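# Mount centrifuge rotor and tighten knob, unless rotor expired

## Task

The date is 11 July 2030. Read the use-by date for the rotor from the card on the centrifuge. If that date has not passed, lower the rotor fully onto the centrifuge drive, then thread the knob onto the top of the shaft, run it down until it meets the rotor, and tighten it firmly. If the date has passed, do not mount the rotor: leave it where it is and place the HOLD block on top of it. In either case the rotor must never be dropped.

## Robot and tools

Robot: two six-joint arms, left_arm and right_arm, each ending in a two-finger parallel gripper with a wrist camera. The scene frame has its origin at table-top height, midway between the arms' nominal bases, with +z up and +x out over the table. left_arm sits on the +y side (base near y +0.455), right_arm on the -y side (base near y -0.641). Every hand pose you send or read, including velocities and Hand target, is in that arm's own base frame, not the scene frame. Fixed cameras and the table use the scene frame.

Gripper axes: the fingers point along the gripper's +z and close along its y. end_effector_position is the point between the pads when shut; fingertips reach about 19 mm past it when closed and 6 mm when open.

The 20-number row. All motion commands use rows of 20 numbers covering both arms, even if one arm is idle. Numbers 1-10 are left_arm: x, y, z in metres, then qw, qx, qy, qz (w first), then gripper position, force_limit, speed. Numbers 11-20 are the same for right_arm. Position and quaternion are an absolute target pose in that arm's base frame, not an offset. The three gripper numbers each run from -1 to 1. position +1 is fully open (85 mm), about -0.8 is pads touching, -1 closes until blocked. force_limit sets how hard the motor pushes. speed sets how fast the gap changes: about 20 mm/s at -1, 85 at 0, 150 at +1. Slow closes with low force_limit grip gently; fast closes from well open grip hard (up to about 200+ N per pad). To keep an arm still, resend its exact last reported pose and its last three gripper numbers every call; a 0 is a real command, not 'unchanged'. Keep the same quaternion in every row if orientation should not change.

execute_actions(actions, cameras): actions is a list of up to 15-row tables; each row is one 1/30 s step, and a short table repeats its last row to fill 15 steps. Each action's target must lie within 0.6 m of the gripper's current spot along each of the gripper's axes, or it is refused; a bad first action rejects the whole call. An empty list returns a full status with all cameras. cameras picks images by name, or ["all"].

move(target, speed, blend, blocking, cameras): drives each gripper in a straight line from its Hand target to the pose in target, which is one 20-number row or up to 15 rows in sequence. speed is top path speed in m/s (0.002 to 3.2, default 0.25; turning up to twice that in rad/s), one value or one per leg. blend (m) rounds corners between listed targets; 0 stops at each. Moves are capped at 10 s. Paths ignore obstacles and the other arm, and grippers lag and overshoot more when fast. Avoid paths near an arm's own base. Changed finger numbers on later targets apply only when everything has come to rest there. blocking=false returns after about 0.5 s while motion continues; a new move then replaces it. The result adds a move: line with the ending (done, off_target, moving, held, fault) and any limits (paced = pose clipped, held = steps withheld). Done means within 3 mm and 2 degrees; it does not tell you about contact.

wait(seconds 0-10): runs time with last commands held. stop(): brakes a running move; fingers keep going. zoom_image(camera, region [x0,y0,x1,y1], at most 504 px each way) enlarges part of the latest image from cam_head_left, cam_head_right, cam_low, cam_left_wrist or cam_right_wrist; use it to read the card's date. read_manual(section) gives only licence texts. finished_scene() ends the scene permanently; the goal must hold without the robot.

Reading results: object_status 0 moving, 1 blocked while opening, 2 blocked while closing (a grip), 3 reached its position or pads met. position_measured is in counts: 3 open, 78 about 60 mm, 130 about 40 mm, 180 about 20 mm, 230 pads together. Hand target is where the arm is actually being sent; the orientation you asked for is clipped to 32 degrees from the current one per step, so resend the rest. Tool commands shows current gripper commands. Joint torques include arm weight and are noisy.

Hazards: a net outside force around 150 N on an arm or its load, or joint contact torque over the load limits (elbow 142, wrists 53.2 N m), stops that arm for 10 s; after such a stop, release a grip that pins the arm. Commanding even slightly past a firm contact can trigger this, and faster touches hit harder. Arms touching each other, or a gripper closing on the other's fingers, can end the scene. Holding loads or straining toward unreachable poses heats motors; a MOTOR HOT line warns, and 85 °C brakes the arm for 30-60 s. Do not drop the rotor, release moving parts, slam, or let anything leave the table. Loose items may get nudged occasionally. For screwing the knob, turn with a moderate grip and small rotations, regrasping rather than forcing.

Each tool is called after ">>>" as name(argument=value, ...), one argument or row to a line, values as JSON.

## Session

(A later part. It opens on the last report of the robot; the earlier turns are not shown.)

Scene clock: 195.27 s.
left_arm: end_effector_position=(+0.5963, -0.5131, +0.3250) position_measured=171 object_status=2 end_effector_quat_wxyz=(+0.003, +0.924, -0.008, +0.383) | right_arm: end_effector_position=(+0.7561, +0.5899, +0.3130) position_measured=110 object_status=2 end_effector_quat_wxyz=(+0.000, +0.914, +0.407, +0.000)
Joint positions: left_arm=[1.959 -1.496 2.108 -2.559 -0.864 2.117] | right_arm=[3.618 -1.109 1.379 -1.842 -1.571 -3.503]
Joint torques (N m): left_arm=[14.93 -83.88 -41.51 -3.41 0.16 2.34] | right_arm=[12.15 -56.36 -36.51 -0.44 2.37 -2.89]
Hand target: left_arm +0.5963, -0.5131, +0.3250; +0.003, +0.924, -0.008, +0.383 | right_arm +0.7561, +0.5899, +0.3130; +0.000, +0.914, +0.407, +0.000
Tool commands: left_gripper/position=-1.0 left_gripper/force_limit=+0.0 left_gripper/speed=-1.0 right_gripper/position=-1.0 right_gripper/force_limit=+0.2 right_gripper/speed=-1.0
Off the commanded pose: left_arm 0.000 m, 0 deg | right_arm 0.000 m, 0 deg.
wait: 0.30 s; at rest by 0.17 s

>>> move(
  target=[
    [0.5963,-0.5131,0.325,0.0034,0.9239,-0.0083,0.3827,-1,0,-1,0.7553,0.5925,0.3126,0,0.9945,-0.1045,0,-1,0.2,-1],
    [0.5963,-0.5131,0.325,0.0034,0.9239,-0.0083,0.3827,-1,0,-1,0.7571,0.5945,0.3122,0,0.8090,-0.5878,0,-1,0.2,-1],
  ],
  speed=0.6,
  blend=[0.001,0],
)

>>> move(
  target=[
    [0.5963,-0.5131,0.325,0.0034,0.9239,-0.0083,0.3827,-1,0,-1,0.7597,0.5939,0.3118,0,0.4067,-0.9135,0,-1,0.2,-1],
  ],
  speed=0.6,
  cameras=["cam_left_wrist","cam_right_wrist"],
)

Scene clock: 198.00 s.
left_arm: end_effector_position=(+0.5963, -0.5131, +0.3250) position_measured=171 object_status=2 end_effector_quat_wxyz=(+0.003, +0.924, -0.008, +0.383) | right_arm: end_effector_position=(+0.7571, +0.5945, +0.3122) position_measured=110 object_status=2 end_effector_quat_wxyz=(+0.000, +0.809, -0.588, +0.000)
Joint positions: left_arm=[1.959 -1.496 2.108 -2.559 -0.864 2.117] | right_arm=[3.622 -1.102 1.372 -1.84 -1.571 -1.405]
Joint torques (N m): left_arm=[14.49 -85.19 -42.28 -3.61 -0.04 2.44] | right_arm=[32.04 -47.75 -46.94 0.01 0.84 4]
Hand target: left_arm +0.5963, -0.5131, +0.3250; +0.003, +0.924, -0.008, +0.383 | right_arm +0.7571, +0.5945, +0.3122; +0.000, +0.809, -0.588, +0.000
Off the commanded pose: left_arm 0.000 m, 0 deg | right_arm 0.000 m, 0 deg.
move: done

Scene clock: 199.67 s.
left_arm: end_effector_position=(+0.5963, -0.5131, +0.3250) position_measured=171 object_status=2 end_effector_quat_wxyz=(+0.003, +0.924, -0.008, +0.383) | right_arm: end_effector_position=(+0.7597, +0.5939, +0.3118) position_measured=110 object_status=2 end_effector_quat_wxyz=(+0.000, -0.407, +0.914, +0.000)
Joint positions: left_arm=[1.959 -1.496 2.108 -2.559 -0.864 2.117] | right_arm=[3.62 -1.099 1.368 -1.839 -1.571 -0.36]
Joint torques (N m): left_arm=[14.35 -83.93 -42.58 -3.63 -0.04 2.51] | right_arm=[29.96 -50.29 -50.05 -1.38 1.29 3.59]
Hand target: left_arm +0.5963, -0.5131, +0.3250; +0.003, +0.924, -0.008, +0.383 | right_arm +0.7597, +0.5939, +0.3118; +0.000, -0.407, +0.914, +0.000
Off the commanded pose: left_arm 0.000 m, 0 deg | right_arm 0.000 m, 0 deg.
move: done
camera_calibration:
cam_left_wrist: T_world_to_cam=[[-0.00193392, -0.999939, -0.0108355, -0.49642], [-0.905878, 0.00634101, -0.423492, 0.697745], [0.423535, 0.0089966, -0.905835, 0.172031], [0, 0, 0, 1]] pos_world=[0.558251, -0.502362, 0.445942]
cam_right_wrist: T_world_to_cam=[[-0.734739, 0.678349, 0.00127457, 0.164834], [0.640302, 0.692906, 0.331504, -0.979854], [0.223992, 0.244385, -0.943453, 0.105197], [0, 0, 0, 1]] pos_world=[0.724949, 0.541423, 0.423864]
Images, in order (width x height): cam_left_wrist 672x504, cam_right_wrist 672x504.

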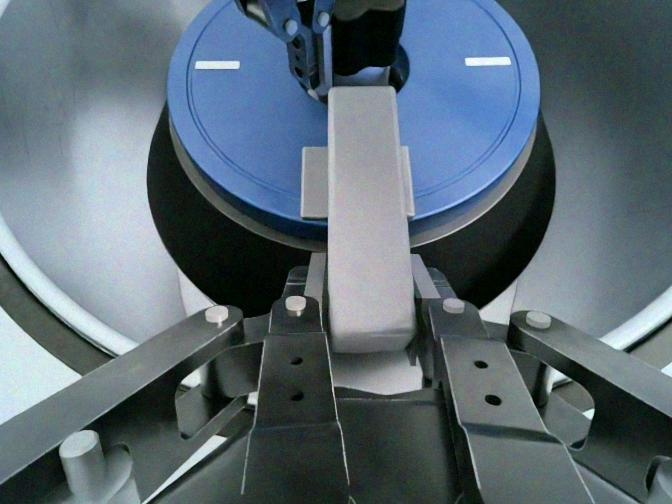

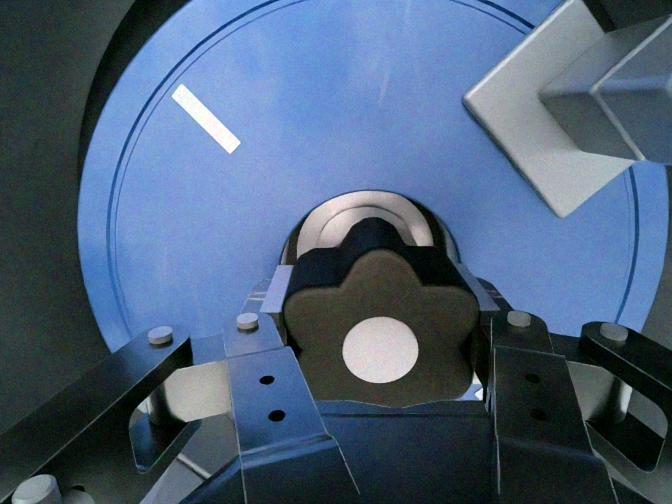

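>>> move(
  target=[
    [0.5963,-0.5131,0.325,0.0034,0.9239,-0.0083,0.3827,-1,0,-1,0.7605,0.5913,0.3114,0,-0.1045,-0.9945,0,-1,0.2,-1],
    [0.5963,-0.5131,0.325,0.0034,0.9239,-0.0083,0.3827,-1,0,-1,0.7587,0.5893,0.311,0,-0.5878,-0.8090,0,-1,0.2,-1],
  ],
  speed=0.6,
  blend=[0.001,0],
)

>>> move(
  target=[
    [0.5963,-0.5131,0.325,0.0034,0.9239,-0.0083,0.3827,-1,0,-1,0.7561,0.5899,0.3106,0,-0.9135,-0.4067,0,-1,0.2,-1],
  ],
  speed=0.6,
  cameras=["cam_right_wrist"],
)

Scene clock: 202.43 s.
left_arm: end_effector_position=(+0.5963, -0.5131, +0.3250) position_measured=171 object_status=2 end_effector_quat_wxyz=(+0.003, +0.924, -0.008, +0.383) | right_arm: end_effector_position=(+0.7587, +0.5893, +0.3110) position_measured=110 object_status=2 end_effector_quat_wxyz=(+0.000, +0.588, +0.809, +0.000)
Joint positions: left_arm=[1.959 -1.496 2.108 -2.559 -0.864 2.117] | right_arm=[3.616 -1.105 1.378 -1.844 -1.571 1.731]
Joint torques (N m): left_arm=[12.99 -80.93 -44.04 -3.4 0.21 2.37] | right_arm=[16.05 -67.83 -46.6 -2.02 -2.08 2.46]
Hand target: left_arm +0.5963, -0.5131, +0.3250; +0.003, +0.924, -0.008, +0.383 | right_arm +0.7587, +0.5893, +0.3110; +0.000, +0.588, +0.809, +0.000
Off the commanded pose: left_arm 0.000 m, 0 deg | right_arm 0.000 m, 0 deg.
move: done

Scene clock: 204.10 s.
left_arm: end_effector_position=(+0.5963, -0.5131, +0.3250) position_measured=171 object_status=2 end_effector_quat_wxyz=(+0.003, +0.924, -0.008, +0.383) | right_arm: end_effector_position=(+0.7561, +0.5899, +0.3106) position_measured=110 object_status=2 end_effector_quat_wxyz=(+0.000, +0.914, +0.407, +0.000)
Joint positions: left_arm=[1.959 -1.496 2.108 -2.559 -0.864 2.117] | right_arm=[3.618 -1.108 1.382 -1.846 -1.571 2.78]
Joint torques (N m): left_arm=[13.64 -80.11 -44.28 -3.59 0.04 2.3] | right_arm=[20.07 -67.46 -53.9 -0.5 -1.25 2.77]
Hand target: left_arm +0.5963, -0.5131, +0.3250; +0.003, +0.924, -0.008, +0.383 | right_arm +0.7561, +0.5899, +0.3106; +0.000, +0.914, +0.407, +0.000
Off the commanded pose: left_arm 0.000 m, 0 deg | right_arm 0.000 m, 0 deg.
move: done
camera_calibration:
cam_right_wrist: T_world_to_cam=[[0.734739, -0.678349, 0.00127457, -0.145852], [-0.640302, -0.692906, 0.331504, 0.811375], [-0.223992, -0.244385, -0.943453, 0.732896], [0, 0, 0, 1]] pos_world=[0.790851, 0.642377, 0.422664]
Images, in order (width x height): cam_right_wrist 672x504.

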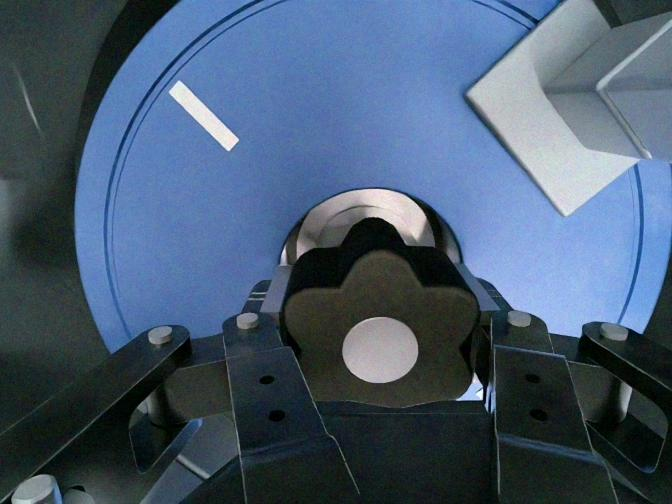

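>>> move(
  target=[
    [0.5963,-0.5131,0.325,0.0034,0.9239,-0.0083,0.3827,-1,0,-1,0.7553,0.5925,0.3101,0,0.9945,-0.1045,0,-1,0.2,-1],
    [0.5963,-0.5131,0.325,0.0034,0.9239,-0.0083,0.3827,-1,0,-1,0.7571,0.5945,0.3096,0,0.8090,-0.5878,0,-1,0.2,-1],
  ],
  speed=0.6,
  blend=[0.001,0],
)

>>> move(
  target=[
    [0.5963,-0.5131,0.325,0.0034,0.9239,-0.0083,0.3827,-1,0,-1,0.7597,0.5939,0.3092,0,0.4067,-0.9135,0,-1,0.2,-1],
  ],
  speed=0.6,
  cameras=["cam_left_wrist","cam_right_wrist"],
)

>>> zoom_image(
  camera="cam_left_wrist",
  region=[260, 0, 440, 140],
)

>>> zoom_image(
  camera="cam_right_wrist",
  region=[270, 150, 450, 290],
)

Scene clock: 206.93 s.
left_arm: end_effector_position=(+0.5963, -0.5131, +0.3250) position_measured=171 object_status=2 end_effector_quat_wxyz=(+0.003, +0.924, -0.008, +0.383) | right_arm: end_effector_position=(+0.7571, +0.5945, +0.3096) position_measured=110 object_status=2 end_effector_quat_wxyz=(+0.000, +0.809, -0.588, +0.000)
Joint positions: left_arm=[1.959 -1.496 2.108 -2.559 -0.864 2.117] | right_arm=[3.622 -1.101 1.375 -1.844 -1.571 4.878]
Joint torques (N m): left_arm=[14.2 -77.94 -44.87 -3.59 -0.15 2.21] | right_arm=[36.76 -59.77 -55.59 -0.52 1.48 4.19]
Hand target: left_arm +0.5963, -0.5131, +0.3250; +0.003, +0.924, -0.008, +0.383 | right_arm +0.7571, +0.5945, +0.3096; +0.000, +0.809, -0.588, +0.000
Off the commanded pose: left_arm 0.000 m, 0 deg | right_arm 0.000 m, 0 deg.
move: done

Scene clock: 209.03 s.
left_arm: end_effector_position=(+0.5976, -0.4958, +0.3249) position_measured=171 object_status=2 end_effector_quat_wxyz=(-0.014, +0.921, -0.011, +0.389) end_effector_velocity=(+0.000, +0.000, -0.001) end_effector_angular_velocity=(+0.008, +0.000, -0.005) | right_arm: end_effector_position=(+0.7597, +0.5939, +0.3092) position_measured=110 object_status=2 end_effector_quat_wxyz=(+0.000, -0.407, +0.914, +0.000)
Joint positions: left_arm=[1.962 -1.51 2.125 -2.54 -0.838 2.123] | right_arm=[3.62 -1.098 1.371 -1.843 -1.571 5.924]
Joint velocities: left_arm=[0 0.001 0.001 -0.001 0 0.008] | right_arm=[within noise]
Joint torques (N m): left_arm=[-0.5 -78.44 -45.9 -6.08 1.38 -0.43] | right_arm=[1.21 -70.21 -31.63 11.08 -3.28 16.03]
Hand target: left_arm +0.5976, -0.4958, +0.3249; -0.014, +0.921, -0.011, +0.389 | right_arm +0.7597, +0.5939, +0.3092; +0.000, -0.407, +0.914, +0.000
Tool commands: left_gripper/position=-1.0 left_gripper/force_limit=+0.003922 left_gripper/speed=-1.0 right_gripper/position=-1.0 right_gripper/force_limit=+0.2 right_gripper/speed=-1.0
Off the commanded pose: left_arm 0.017 m, 2 deg | right_arm 0.000 m, 0 deg.
FORCE FAULT: contact force on the left arm reached its limit, and that arm stopped. The contact can be on any part of that arm, not only on its tool. That arm's remaining commands of this call were not run. That arm is still stopped at the end of this call. That arm stays stopped for about 9 more seconds. Until then a move that you send moves the other arm only, and its call returns only when the move has ended. Once the stop has ended, the next robot result says so. If the stop ends while you think or write, that arm runs what you send next. While its stop runs, that arm takes no new command, but its gripper still runs the gripper command that each later call begins with. Until it ends, the stop uses up actions while you think or wait. An arm that is not stopped still takes commands.
move: fault (left_arm)
camera_calibration:
cam_left_wrist: T_world_to_cam=[[0.00646414, -0.998985, -0.0445755, -0.472693], [-0.899858, 0.0136306, -0.43597, 0.702737], [0.436135, 0.0429298, -0.898857, 0.178235], [0, 0, 0, 1]] pos_world=[0.557685, -0.489444, 0.445509]
cam_right_wrist: T_world_to_cam=[[-0.734617, 0.678481, 0.00118725, 0.16464], [0.640406, 0.692811, 0.331501, -0.978951], [0.224094, 0.244286, -0.943454, 0.102747], [0, 0, 0, 1]] pos_world=[0.724849, 0.541423, 0.421264]
Images, in order (width x height): cam_left_wrist 672x504, cam_right_wrist 672x504.

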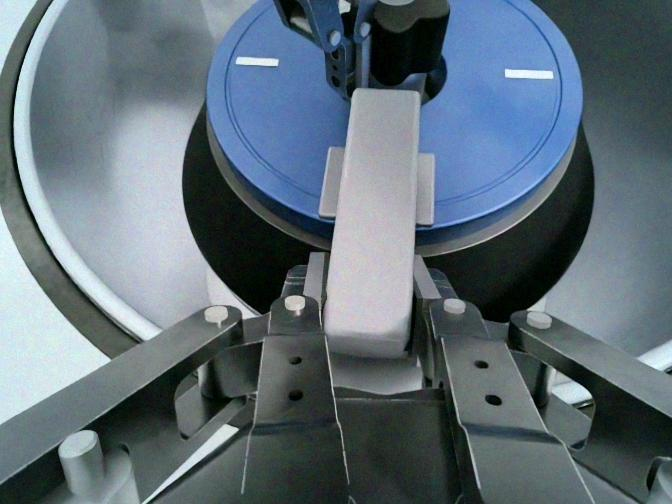

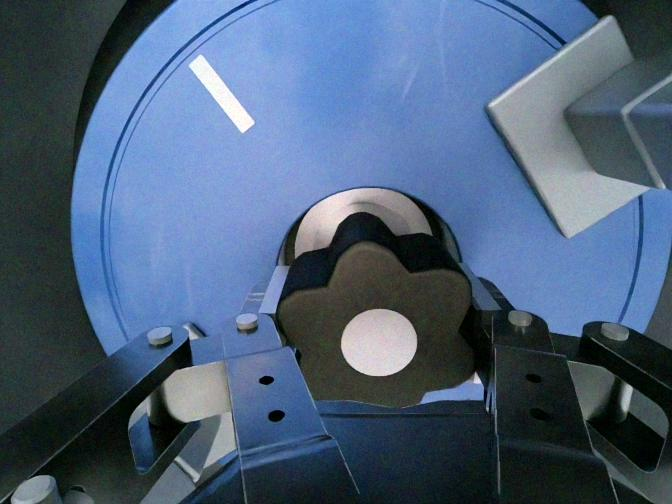

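Scaled by 2.800.

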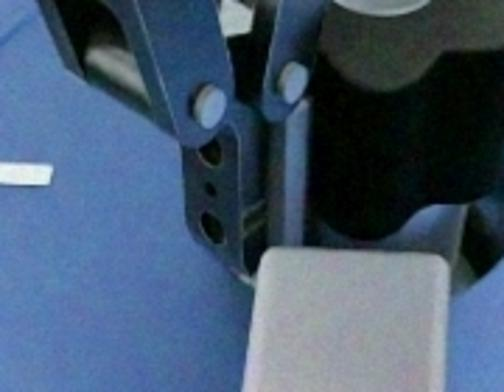

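Scaled by 2.800.

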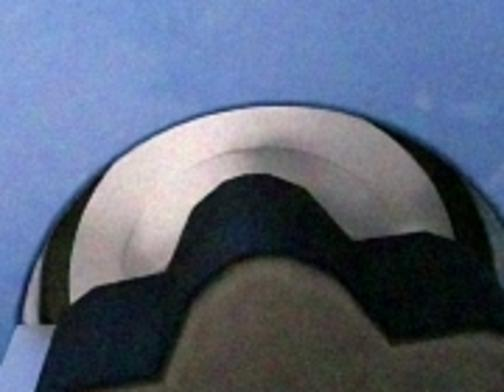

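>>> move(
  target=[
    [0.5976,-0.4958,0.3249,-0.014,0.921,-0.011,0.389,-1,0,-1,0.7597,0.5939,0.3092,0,0.4067,-0.9135,0,1,0,-0.7],
  ],
  speed=0.1,
)

>>> move(
  target=[
    [0.5976,-0.4958,0.3249,-0.014,0.921,-0.011,0.389,-1,0,-1,0.7597,0.5939,0.36,0,0.4067,-0.9135,0,1,0,-0.7],
  ],
  speed=0.1,
  cameras=["cam_right_wrist","cam_left_wrist"],
)

>>> zoom_image(
  camera="cam_right_wrist",
  region=[250, 130, 500, 380],
)

Scene clock: 210.70 s.
left_arm: end_effector_position=(+0.5975, -0.4963, +0.3250) position_measured=171 object_status=2 end_effector_quat_wxyz=(-0.014, +0.921, -0.012, +0.389) | right_arm: end_effector_position=(+0.7597, +0.5939, +0.3092) position_measured=3 object_status=0 end_effector_quat_wxyz=(+0.000, -0.407, +0.914, +0.000)
Joint positions: left_arm=[1.962 -1.51 2.124 -2.541 -0.839 2.125] | right_arm=[3.62 -1.098 1.371 -1.843 -1.571 5.924]
Joint torques (N m): left_arm=[9.96 -91.68 -36.21 -1.24 7.09 -0.62] | right_arm=[-3.54 -68.7 -51.91 -3.36 2.16 -3.66]
Hand target: left_arm +0.5976, -0.4958, +0.3249; -0.014, +0.921, -0.012, +0.389 | right_arm +0.7597, +0.5939, +0.3092; +0.000, -0.407, +0.914, +0.000
Tool commands: left_gripper/position=-1.0 left_gripper/force_limit=+0.003922 left_gripper/speed=-1.0 right_gripper/position=+1.0 right_gripper/force_limit=+0.0 right_gripper/speed=-0.7
Off the commanded pose: right_arm 0.000 m, 0 deg.
FORCE FAULT, CONTINUED: the left arm was still stopped when this call began, by the force fault that an earlier result reported. That arm ran no command of this call. That arm is still stopped at the end of this call. That arm stays stopped for about 7 more seconds. If the stop ends while you think or write, that arm runs what you send next. While its stop runs, that arm takes no new command, but its gripper still runs the gripper command that each later call begins with.
move: done (right_arm), not run (left_arm; its earlier fault stop)

Scene clock: 211.67 s.
left_arm: end_effector_position=(+0.5975, -0.4963, +0.3250) position_measured=171 object_status=2 end_effector_quat_wxyz=(-0.014, +0.921, -0.012, +0.389) | right_arm: end_effector_position=(+0.7597, +0.5939, +0.3598) position_measured=3 object_status=3 end_effector_quat_wxyz=(+0.000, -0.407, +0.914, +0.000)
Joint positions: left_arm=[1.962 -1.51 2.124 -2.541 -0.839 2.125] | right_arm=[3.62 -1.118 1.309 -1.762 -1.571 5.924]
Joint torques (N m): left_arm=[8.38 -91.73 -36.12 -1.12 7.34 -0.64] | right_arm=[-8.6 -73.67 -54.57 -0.98 2.02 -3.4]
Hand target: left_arm +0.5976, -0.4958, +0.3249; -0.014, +0.921, -0.012, +0.389 | right_arm +0.7597, +0.5939, +0.3600; +0.000, -0.407, +0.914, +0.000
Tool commands: left_gripper/position=-1.0 left_gripper/force_limit=+0.003922 left_gripper/speed=-1.0 right_gripper/position=+1.0 right_gripper/force_limit=+0.0 right_gripper/speed=-0.7
Off the commanded pose: right_arm 0.000 m, 0 deg.
FORCE FAULT, CONTINUED: the left arm was still stopped when this call began, by the force fault that an earlier result reported. That arm ran no command of this call. That arm is still stopped at the end of this call. That arm stays stopped for about 6 more seconds. If the stop ends while you think or write, that arm runs what you send next. While its stop runs, that arm takes no new command, but its gripper still runs the gripper command that each later call begins with.
move: done (right_arm), not run (left_arm; its earlier fault stop)
camera_calibration:
cam_left_wrist: T_world_to_cam=[[0.00501, -0.998993, -0.0445945, -0.47227], [-0.900094, 0.0149238, -0.435441, 0.703359], [0.435667, 0.0423208, -0.899112, 0.178507], [0, 0, 0, 1]] pos_world=[0.557685, -0.489845, 0.445709]
cam_right_wrist: T_world_to_cam=[[-0.734632, 0.678464, 0.00125667, 0.164568], [0.640421, 0.692826, 0.33144, -0.995716], [0.224, 0.244291, -0.943475, 0.150562], [0, 0, 0, 1]] pos_world=[0.724849, 0.541423, 0.471865]
Images, in order (width x height): cam_left_wrist 672x504, cam_right_wrist 672x504.

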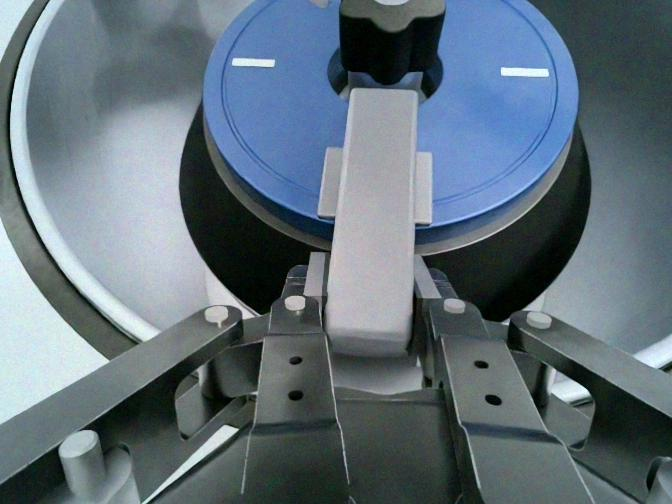

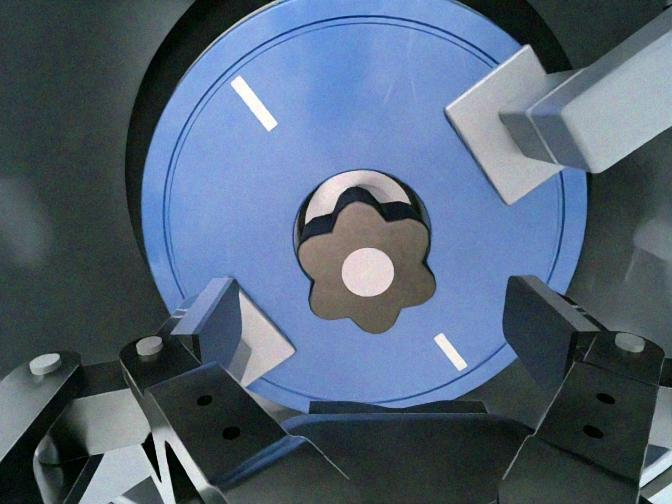

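Scaled by 2.016.

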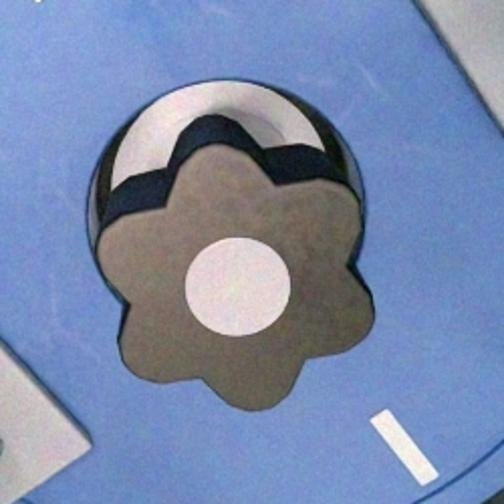

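>>> zoom_image(
  camera="cam_left_wrist",
  region=[300, 0, 470, 110],
)

>>> wait(
  seconds=5,
)

Scaled by 2.965.

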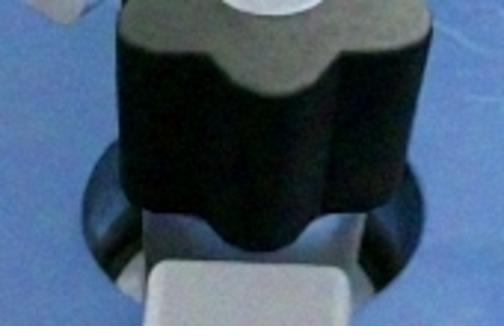

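Scene clock: 216.80 s.
left_arm: end_effector_position=(+0.5975, -0.4963, +0.3250) position_measured=171 object_status=2 end_effector_quat_wxyz=(-0.014, +0.921, -0.012, +0.389) | right_arm: end_effector_position=(+0.7597, +0.5939, +0.3600) position_measured=3 object_status=3 end_effector_quat_wxyz=(+0.000, -0.407, +0.914, +0.000)
Joint positions: left_arm=[1.962 -1.51 2.124 -2.541 -0.839 2.125] | right_arm=[3.62 -1.118 1.309 -1.762 -1.571 5.924]
Joint torques (N m): left_arm=[9.4 -90.73 -35.83 -1.4 6.96 -0.59] | right_arm=[-7.75 -75.33 -52.5 -0.98 -1.44 -1.97]
Hand target: left_arm +0.5976, -0.4958, +0.3249; -0.014, +0.921, -0.012, +0.389 | right_arm +0.7597, +0.5939, +0.3600; +0.000, -0.407, +0.914, +0.000
Tool commands: left_gripper/position=-1.0 left_gripper/force_limit=+0.003922 left_gripper/speed=-1.0 right_gripper/position=+1.0 right_gripper/force_limit=+0.0 right_gripper/speed=-0.7
Off the commanded pose: right_arm 0.000 m, 0 deg.
FORCE FAULT, CONTINUED: the left arm was still stopped when this call began, by the force fault that an earlier result reported. Since the last result the stop counts as 11 of the actions that you can send in this scene. That arm is still stopped at the end of this call. That arm stays stopped for about 1 more second. If the stop ends while you think or write, that arm runs what you send next. While its stop runs, that arm takes no new command, but its gripper still runs the gripper command that each later call begins with.
wait: 5.00 s; at rest by 0.03 s

>>> wait(
  seconds=0.6,
)

>>> move(
  target=[
    [0.5976,-0.4958,0.3249,-0.014,0.921,-0.011,0.389,0.6,0,-0.7,0.7597,0.5939,0.36,0,0.4067,-0.9135,0,1,0,-0.7],
    [0.50,-0.495,0.425,0.0034,0.9239,-0.0083,0.3827,0.6,0,-0.7,0.7597,0.5939,0.44,0,0.4067,-0.9135,0,1,0,-0.7],
    [0.40,-0.40,0.50,0.0034,0.9239,-0.0083,0.3827,0.6,0,-0.7,0.60,0.30,0.46,0,0.4067,-0.9135,0,1,0,-0.7],
  ],
  speed=[0.1,0.15,0.3],
  blend=[0,0.02,0],
  cameras=["all"],
)

>>> zoom_image(
  camera="cam_low",
  region=[310, 140, 450, 260],
)

>>> zoom_image(
  camera="cam_head_left",
  region=[170, 120, 350, 270],
)

>>> zoom_image(
  camera="cam_left_wrist",
  region=[200, 0, 500, 200],
)

Scene clock: 217.77 s.
left_arm: end_effector_position=(+0.5975, -0.4963, +0.3250) position_measured=171 object_status=2 end_effector_quat_wxyz=(-0.014, +0.921, -0.012, +0.389) | right_arm: end_effector_position=(+0.7597, +0.5939, +0.3600) position_measured=3 object_status=3 end_effector_quat_wxyz=(+0.000, -0.407, +0.914, +0.000)
Joint positions: left_arm=[1.962 -1.51 2.124 -2.541 -0.839 2.125] | right_arm=[3.62 -1.118 1.309 -1.762 -1.571 5.924]
Joint torques (N m): left_arm=[8.66 -90.98 -36.13 -1.24 7.18 -0.61] | right_arm=[-8.99 -74.23 -52.79 -0.95 -1.72 -2.01]
Hand target: left_arm +0.5976, -0.4958, +0.3249; -0.014, +0.921, -0.012, +0.389 | right_arm +0.7597, +0.5939, +0.3600; +0.000, -0.407, +0.914, +0.000
Tool commands: left_gripper/position=-1.0 left_gripper/force_limit=+0.003922 left_gripper/speed=-1.0 right_gripper/position=+1.0 right_gripper/force_limit=+0.0 right_gripper/speed=-0.7
Off the commanded pose: right_arm 0.000 m, 0 deg.
FORCE FAULT, CONTINUED: the left arm was still stopped when this call began, by the force fault that an earlier result reported. Since the last result the stop counts as 2 of the actions that you can send in this scene. That arm is still stopped at the end of this call. That arm stays stopped for about 1 more second. If the stop ends while you think or write, that arm runs what you send next. While its stop runs, that arm takes no new command, but its gripper still runs the gripper command that each later call begins with.
wait: 0.60 s; at rest from the start

Scene clock: 220.03 s.
left_arm: end_effector_position=(+0.5976, -0.4961, +0.3250) position_measured=53 object_status=3 end_effector_quat_wxyz=(-0.014, +0.921, -0.012, +0.389) | right_arm: end_effector_position=(+0.6001, +0.3001, +0.4600) position_measured=3 object_status=3 end_effector_quat_wxyz=(+0.000, -0.407, +0.914, +0.000)
Joint positions: left_arm=[1.962 -1.51 2.124 -2.541 -0.838 2.125] | right_arm=[3.338 -1.632 1.754 -1.692 -1.571 5.641]
Joint torques (N m): left_arm=[8.3 -91.52 -37.42 -2.39 2.91 -0.78] | right_arm=[-15.32 -37.43 -37.65 -0.94 2.43 -3.88]
Hand target: left_arm +0.5976, -0.4961, +0.3250; -0.014, +0.921, -0.012, +0.389 | right_arm +0.6000, +0.3000, +0.4600; +0.000, -0.407, +0.914, +0.000
Tool commands: left_gripper/position=+0.6 left_gripper/force_limit=+0.003922 left_gripper/speed=-0.701961 right_gripper/position=+1.0 right_gripper/force_limit=+0.0 right_gripper/speed=-0.7
Off the commanded pose: right_arm 0.000 m, 0 deg.
FORCE FAULT, CONTINUED: the left arm's stop, for the force fault that an earlier result reported, is over. That arm was still stopped when this call began, so it ran no command of this call; its gripper ran only the gripper command that the call began with. That arm's target is now where it stood when the stop ended, not its last command. That arm accepts commands again.
move: done (right_arm), not run (left_arm; its earlier fault stop)
camera_calibration:
cam_left_wrist: T_world_to_cam=[[0.00524841, -0.998971, -0.0450411, -0.472091], [-0.899863, 0.0149267, -0.435918, 0.703444], [0.436142, 0.0428187, -0.898859, 0.17837], [0, 0, 0, 1]] pos_world=[0.557686, -0.489744, 0.44571]
cam_right_wrist: T_world_to_cam=[[-0.734585, 0.678515, 0.00128187, 0.246406], [0.640483, 0.692784, 0.33141, -0.723238], [0.223979, 0.24427, -0.943486, 0.35262], [0, 0, 0, 1]] pos_world=[0.565248, 0.247723, 0.572065]

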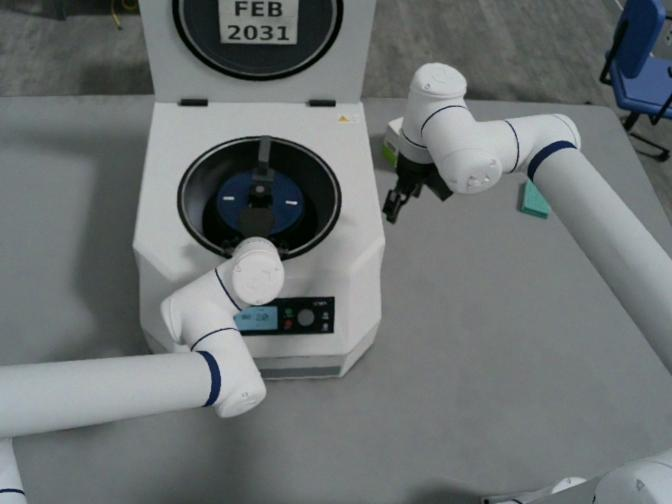

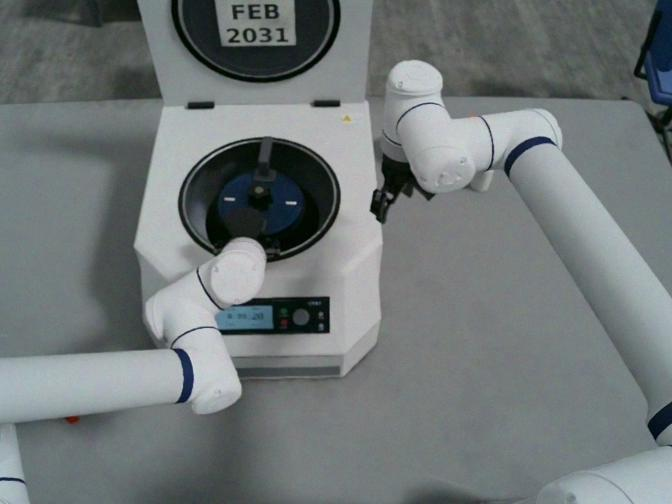

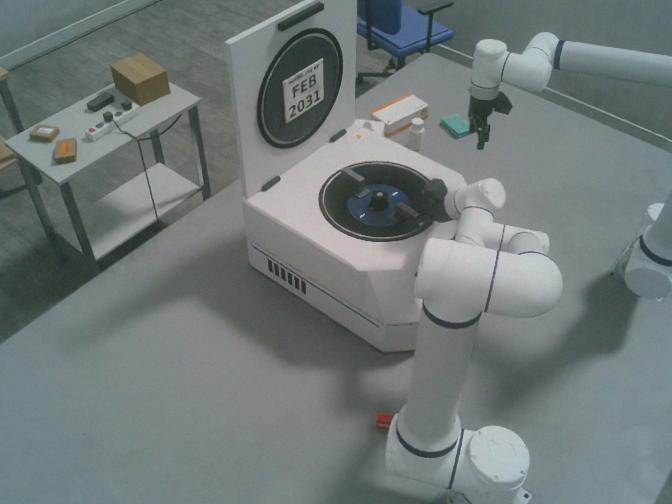

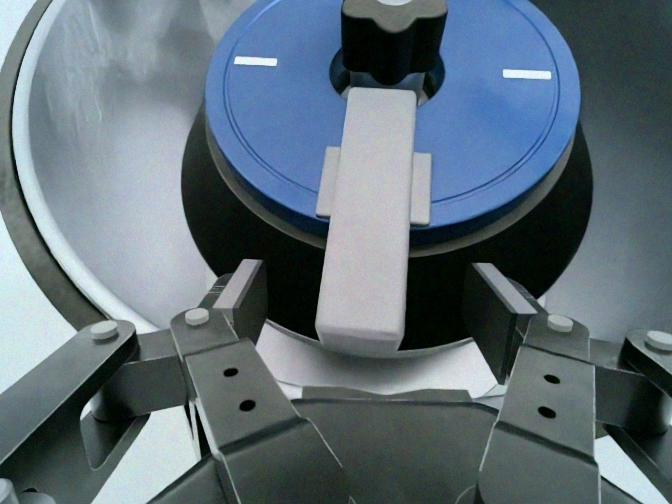

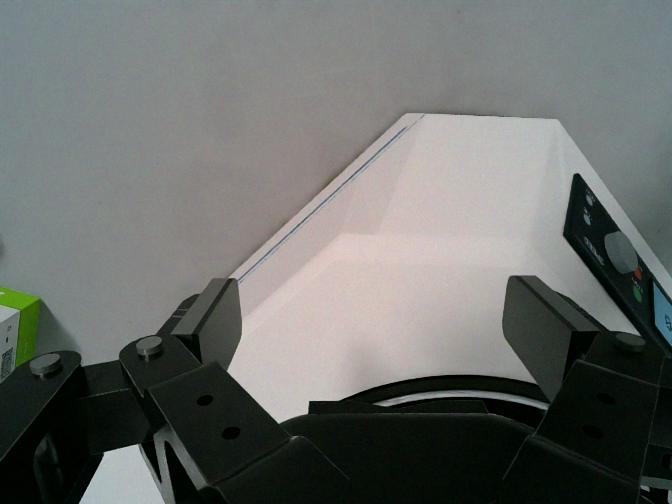

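Scaled by 3.600.

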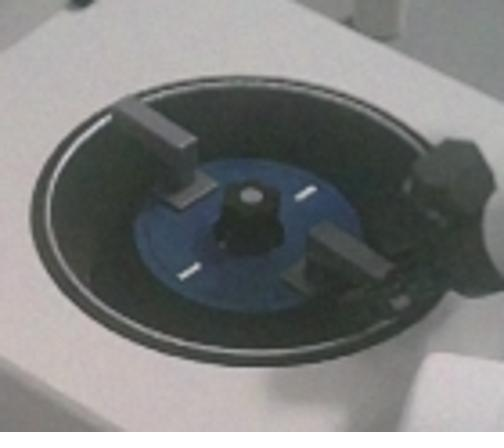

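Scaled by 2.800.

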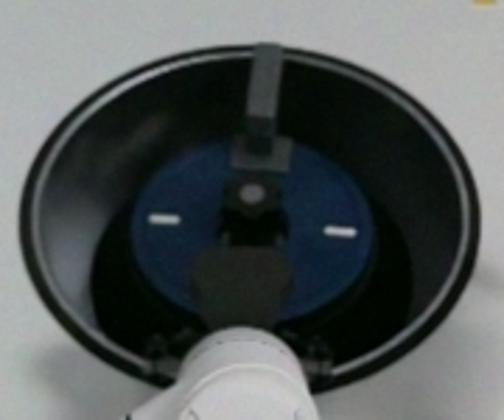

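Scaled by 1.680.

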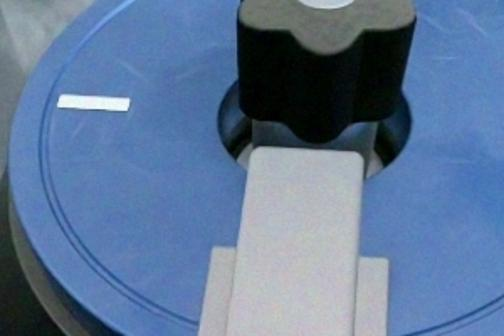

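>>> move(
  target=[
    [0.505,-0.497,0.42,-0.014,0.921,-0.012,0.389,0.6,0,-0.7,0.60,0.30,0.46,0,0.4067,-0.9135,0,1,0,-0.7],
    [0.597,-0.333,0.44,0.1648,0.8338,-0.3979,0.3454,0.6,0,-0.7,0.60,0.30,0.46,0,0.4067,-0.9135,0,1,0,-0.7],
  ],
  speed=[0.12,0.4],
  blend=[0.02,0],
  cameras=["cam_left_wrist","cam_head_left"],
)

>>> zoom_image(
  camera="cam_left_wrist",
  region=[250, 0, 500, 200],
)

Scene clock: 223.33 s.
left_arm: end_effector_position=(+0.5970, -0.3330, +0.4400) position_measured=53 object_status=3 end_effector_quat_wxyz=(+0.165, +0.834, -0.398, +0.345) | right_arm: end_effector_position=(+0.6000, +0.3000, +0.4600) position_measured=3 object_status=3 end_effector_quat_wxyz=(+0.000, -0.407, +0.914, +0.000)
Joint positions: left_arm=[2.42 -1.779 2.215 -2.785 -1.689 3.261] | right_arm=[3.337 -1.632 1.754 -1.692 -1.571 5.641]
Joint torques (N m): left_arm=[13.59 -25.22 -60.5 -2.02 -1.71 3.2] | right_arm=[-17.19 -42.88 -38.28 -0.99 2.03 -3.22]
Hand target: left_arm +0.5970, -0.3330, +0.4400; +0.165, +0.834, -0.398, +0.345 | right_arm +0.6000, +0.3000, +0.4600; +0.000, -0.407, +0.914, +0.000
Off the commanded pose: left_arm 0.000 m, 0 deg | right_arm 0.000 m, 0 deg.
move: done
camera_calibration:
cam_left_wrist: T_world_to_cam=[[-0.767103, -0.641431, -0.0108773, 0.261113], [-0.577558, 0.697897, -0.423517, 0.780226], [0.279248, -0.318599, -0.905823, 0.251333], [0, 0, 0, 1]] pos_world=[0.580742, -0.296957, 0.560942]
Images, in order (width x height): cam_head_left 672x504, cam_left_wrist 672x504.

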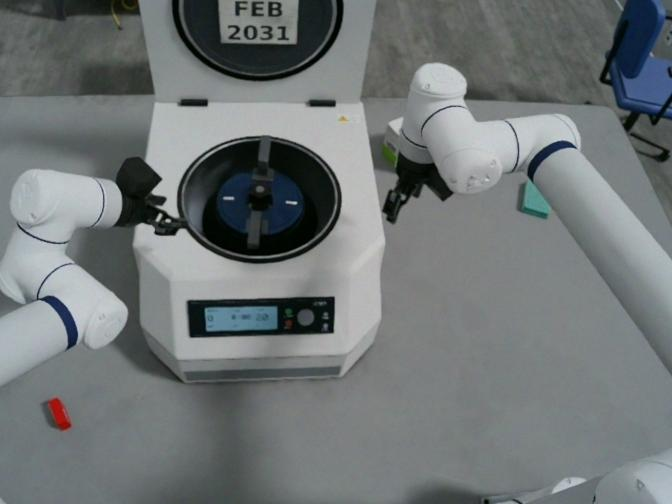

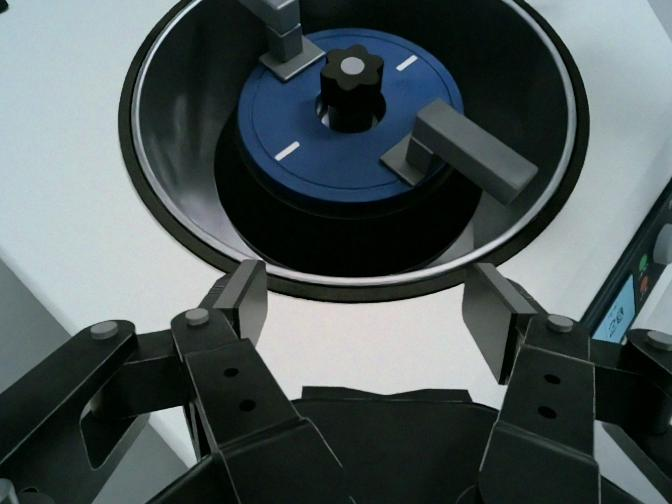

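Scaled by 2.016.

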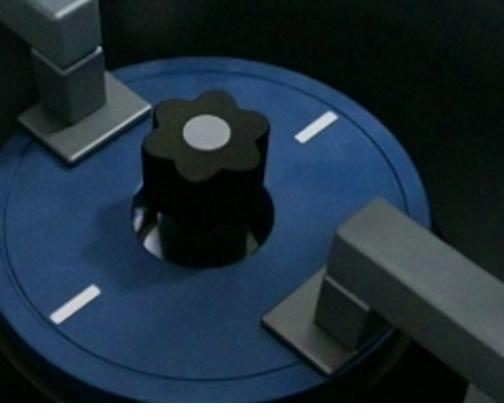

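>>> zoom_image(
  camera="cam_left_wrist",
  region=[305, 75, 395, 140],
)

Scaled by 5.600.

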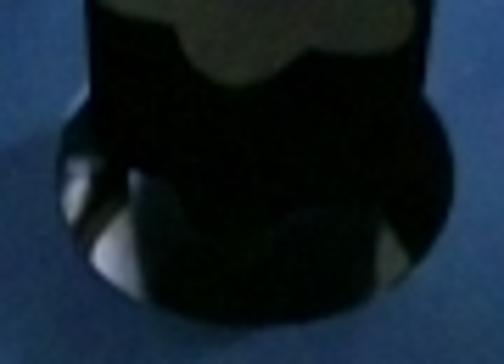

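>>> finished_scene(
)

The scene is finished: the task was done.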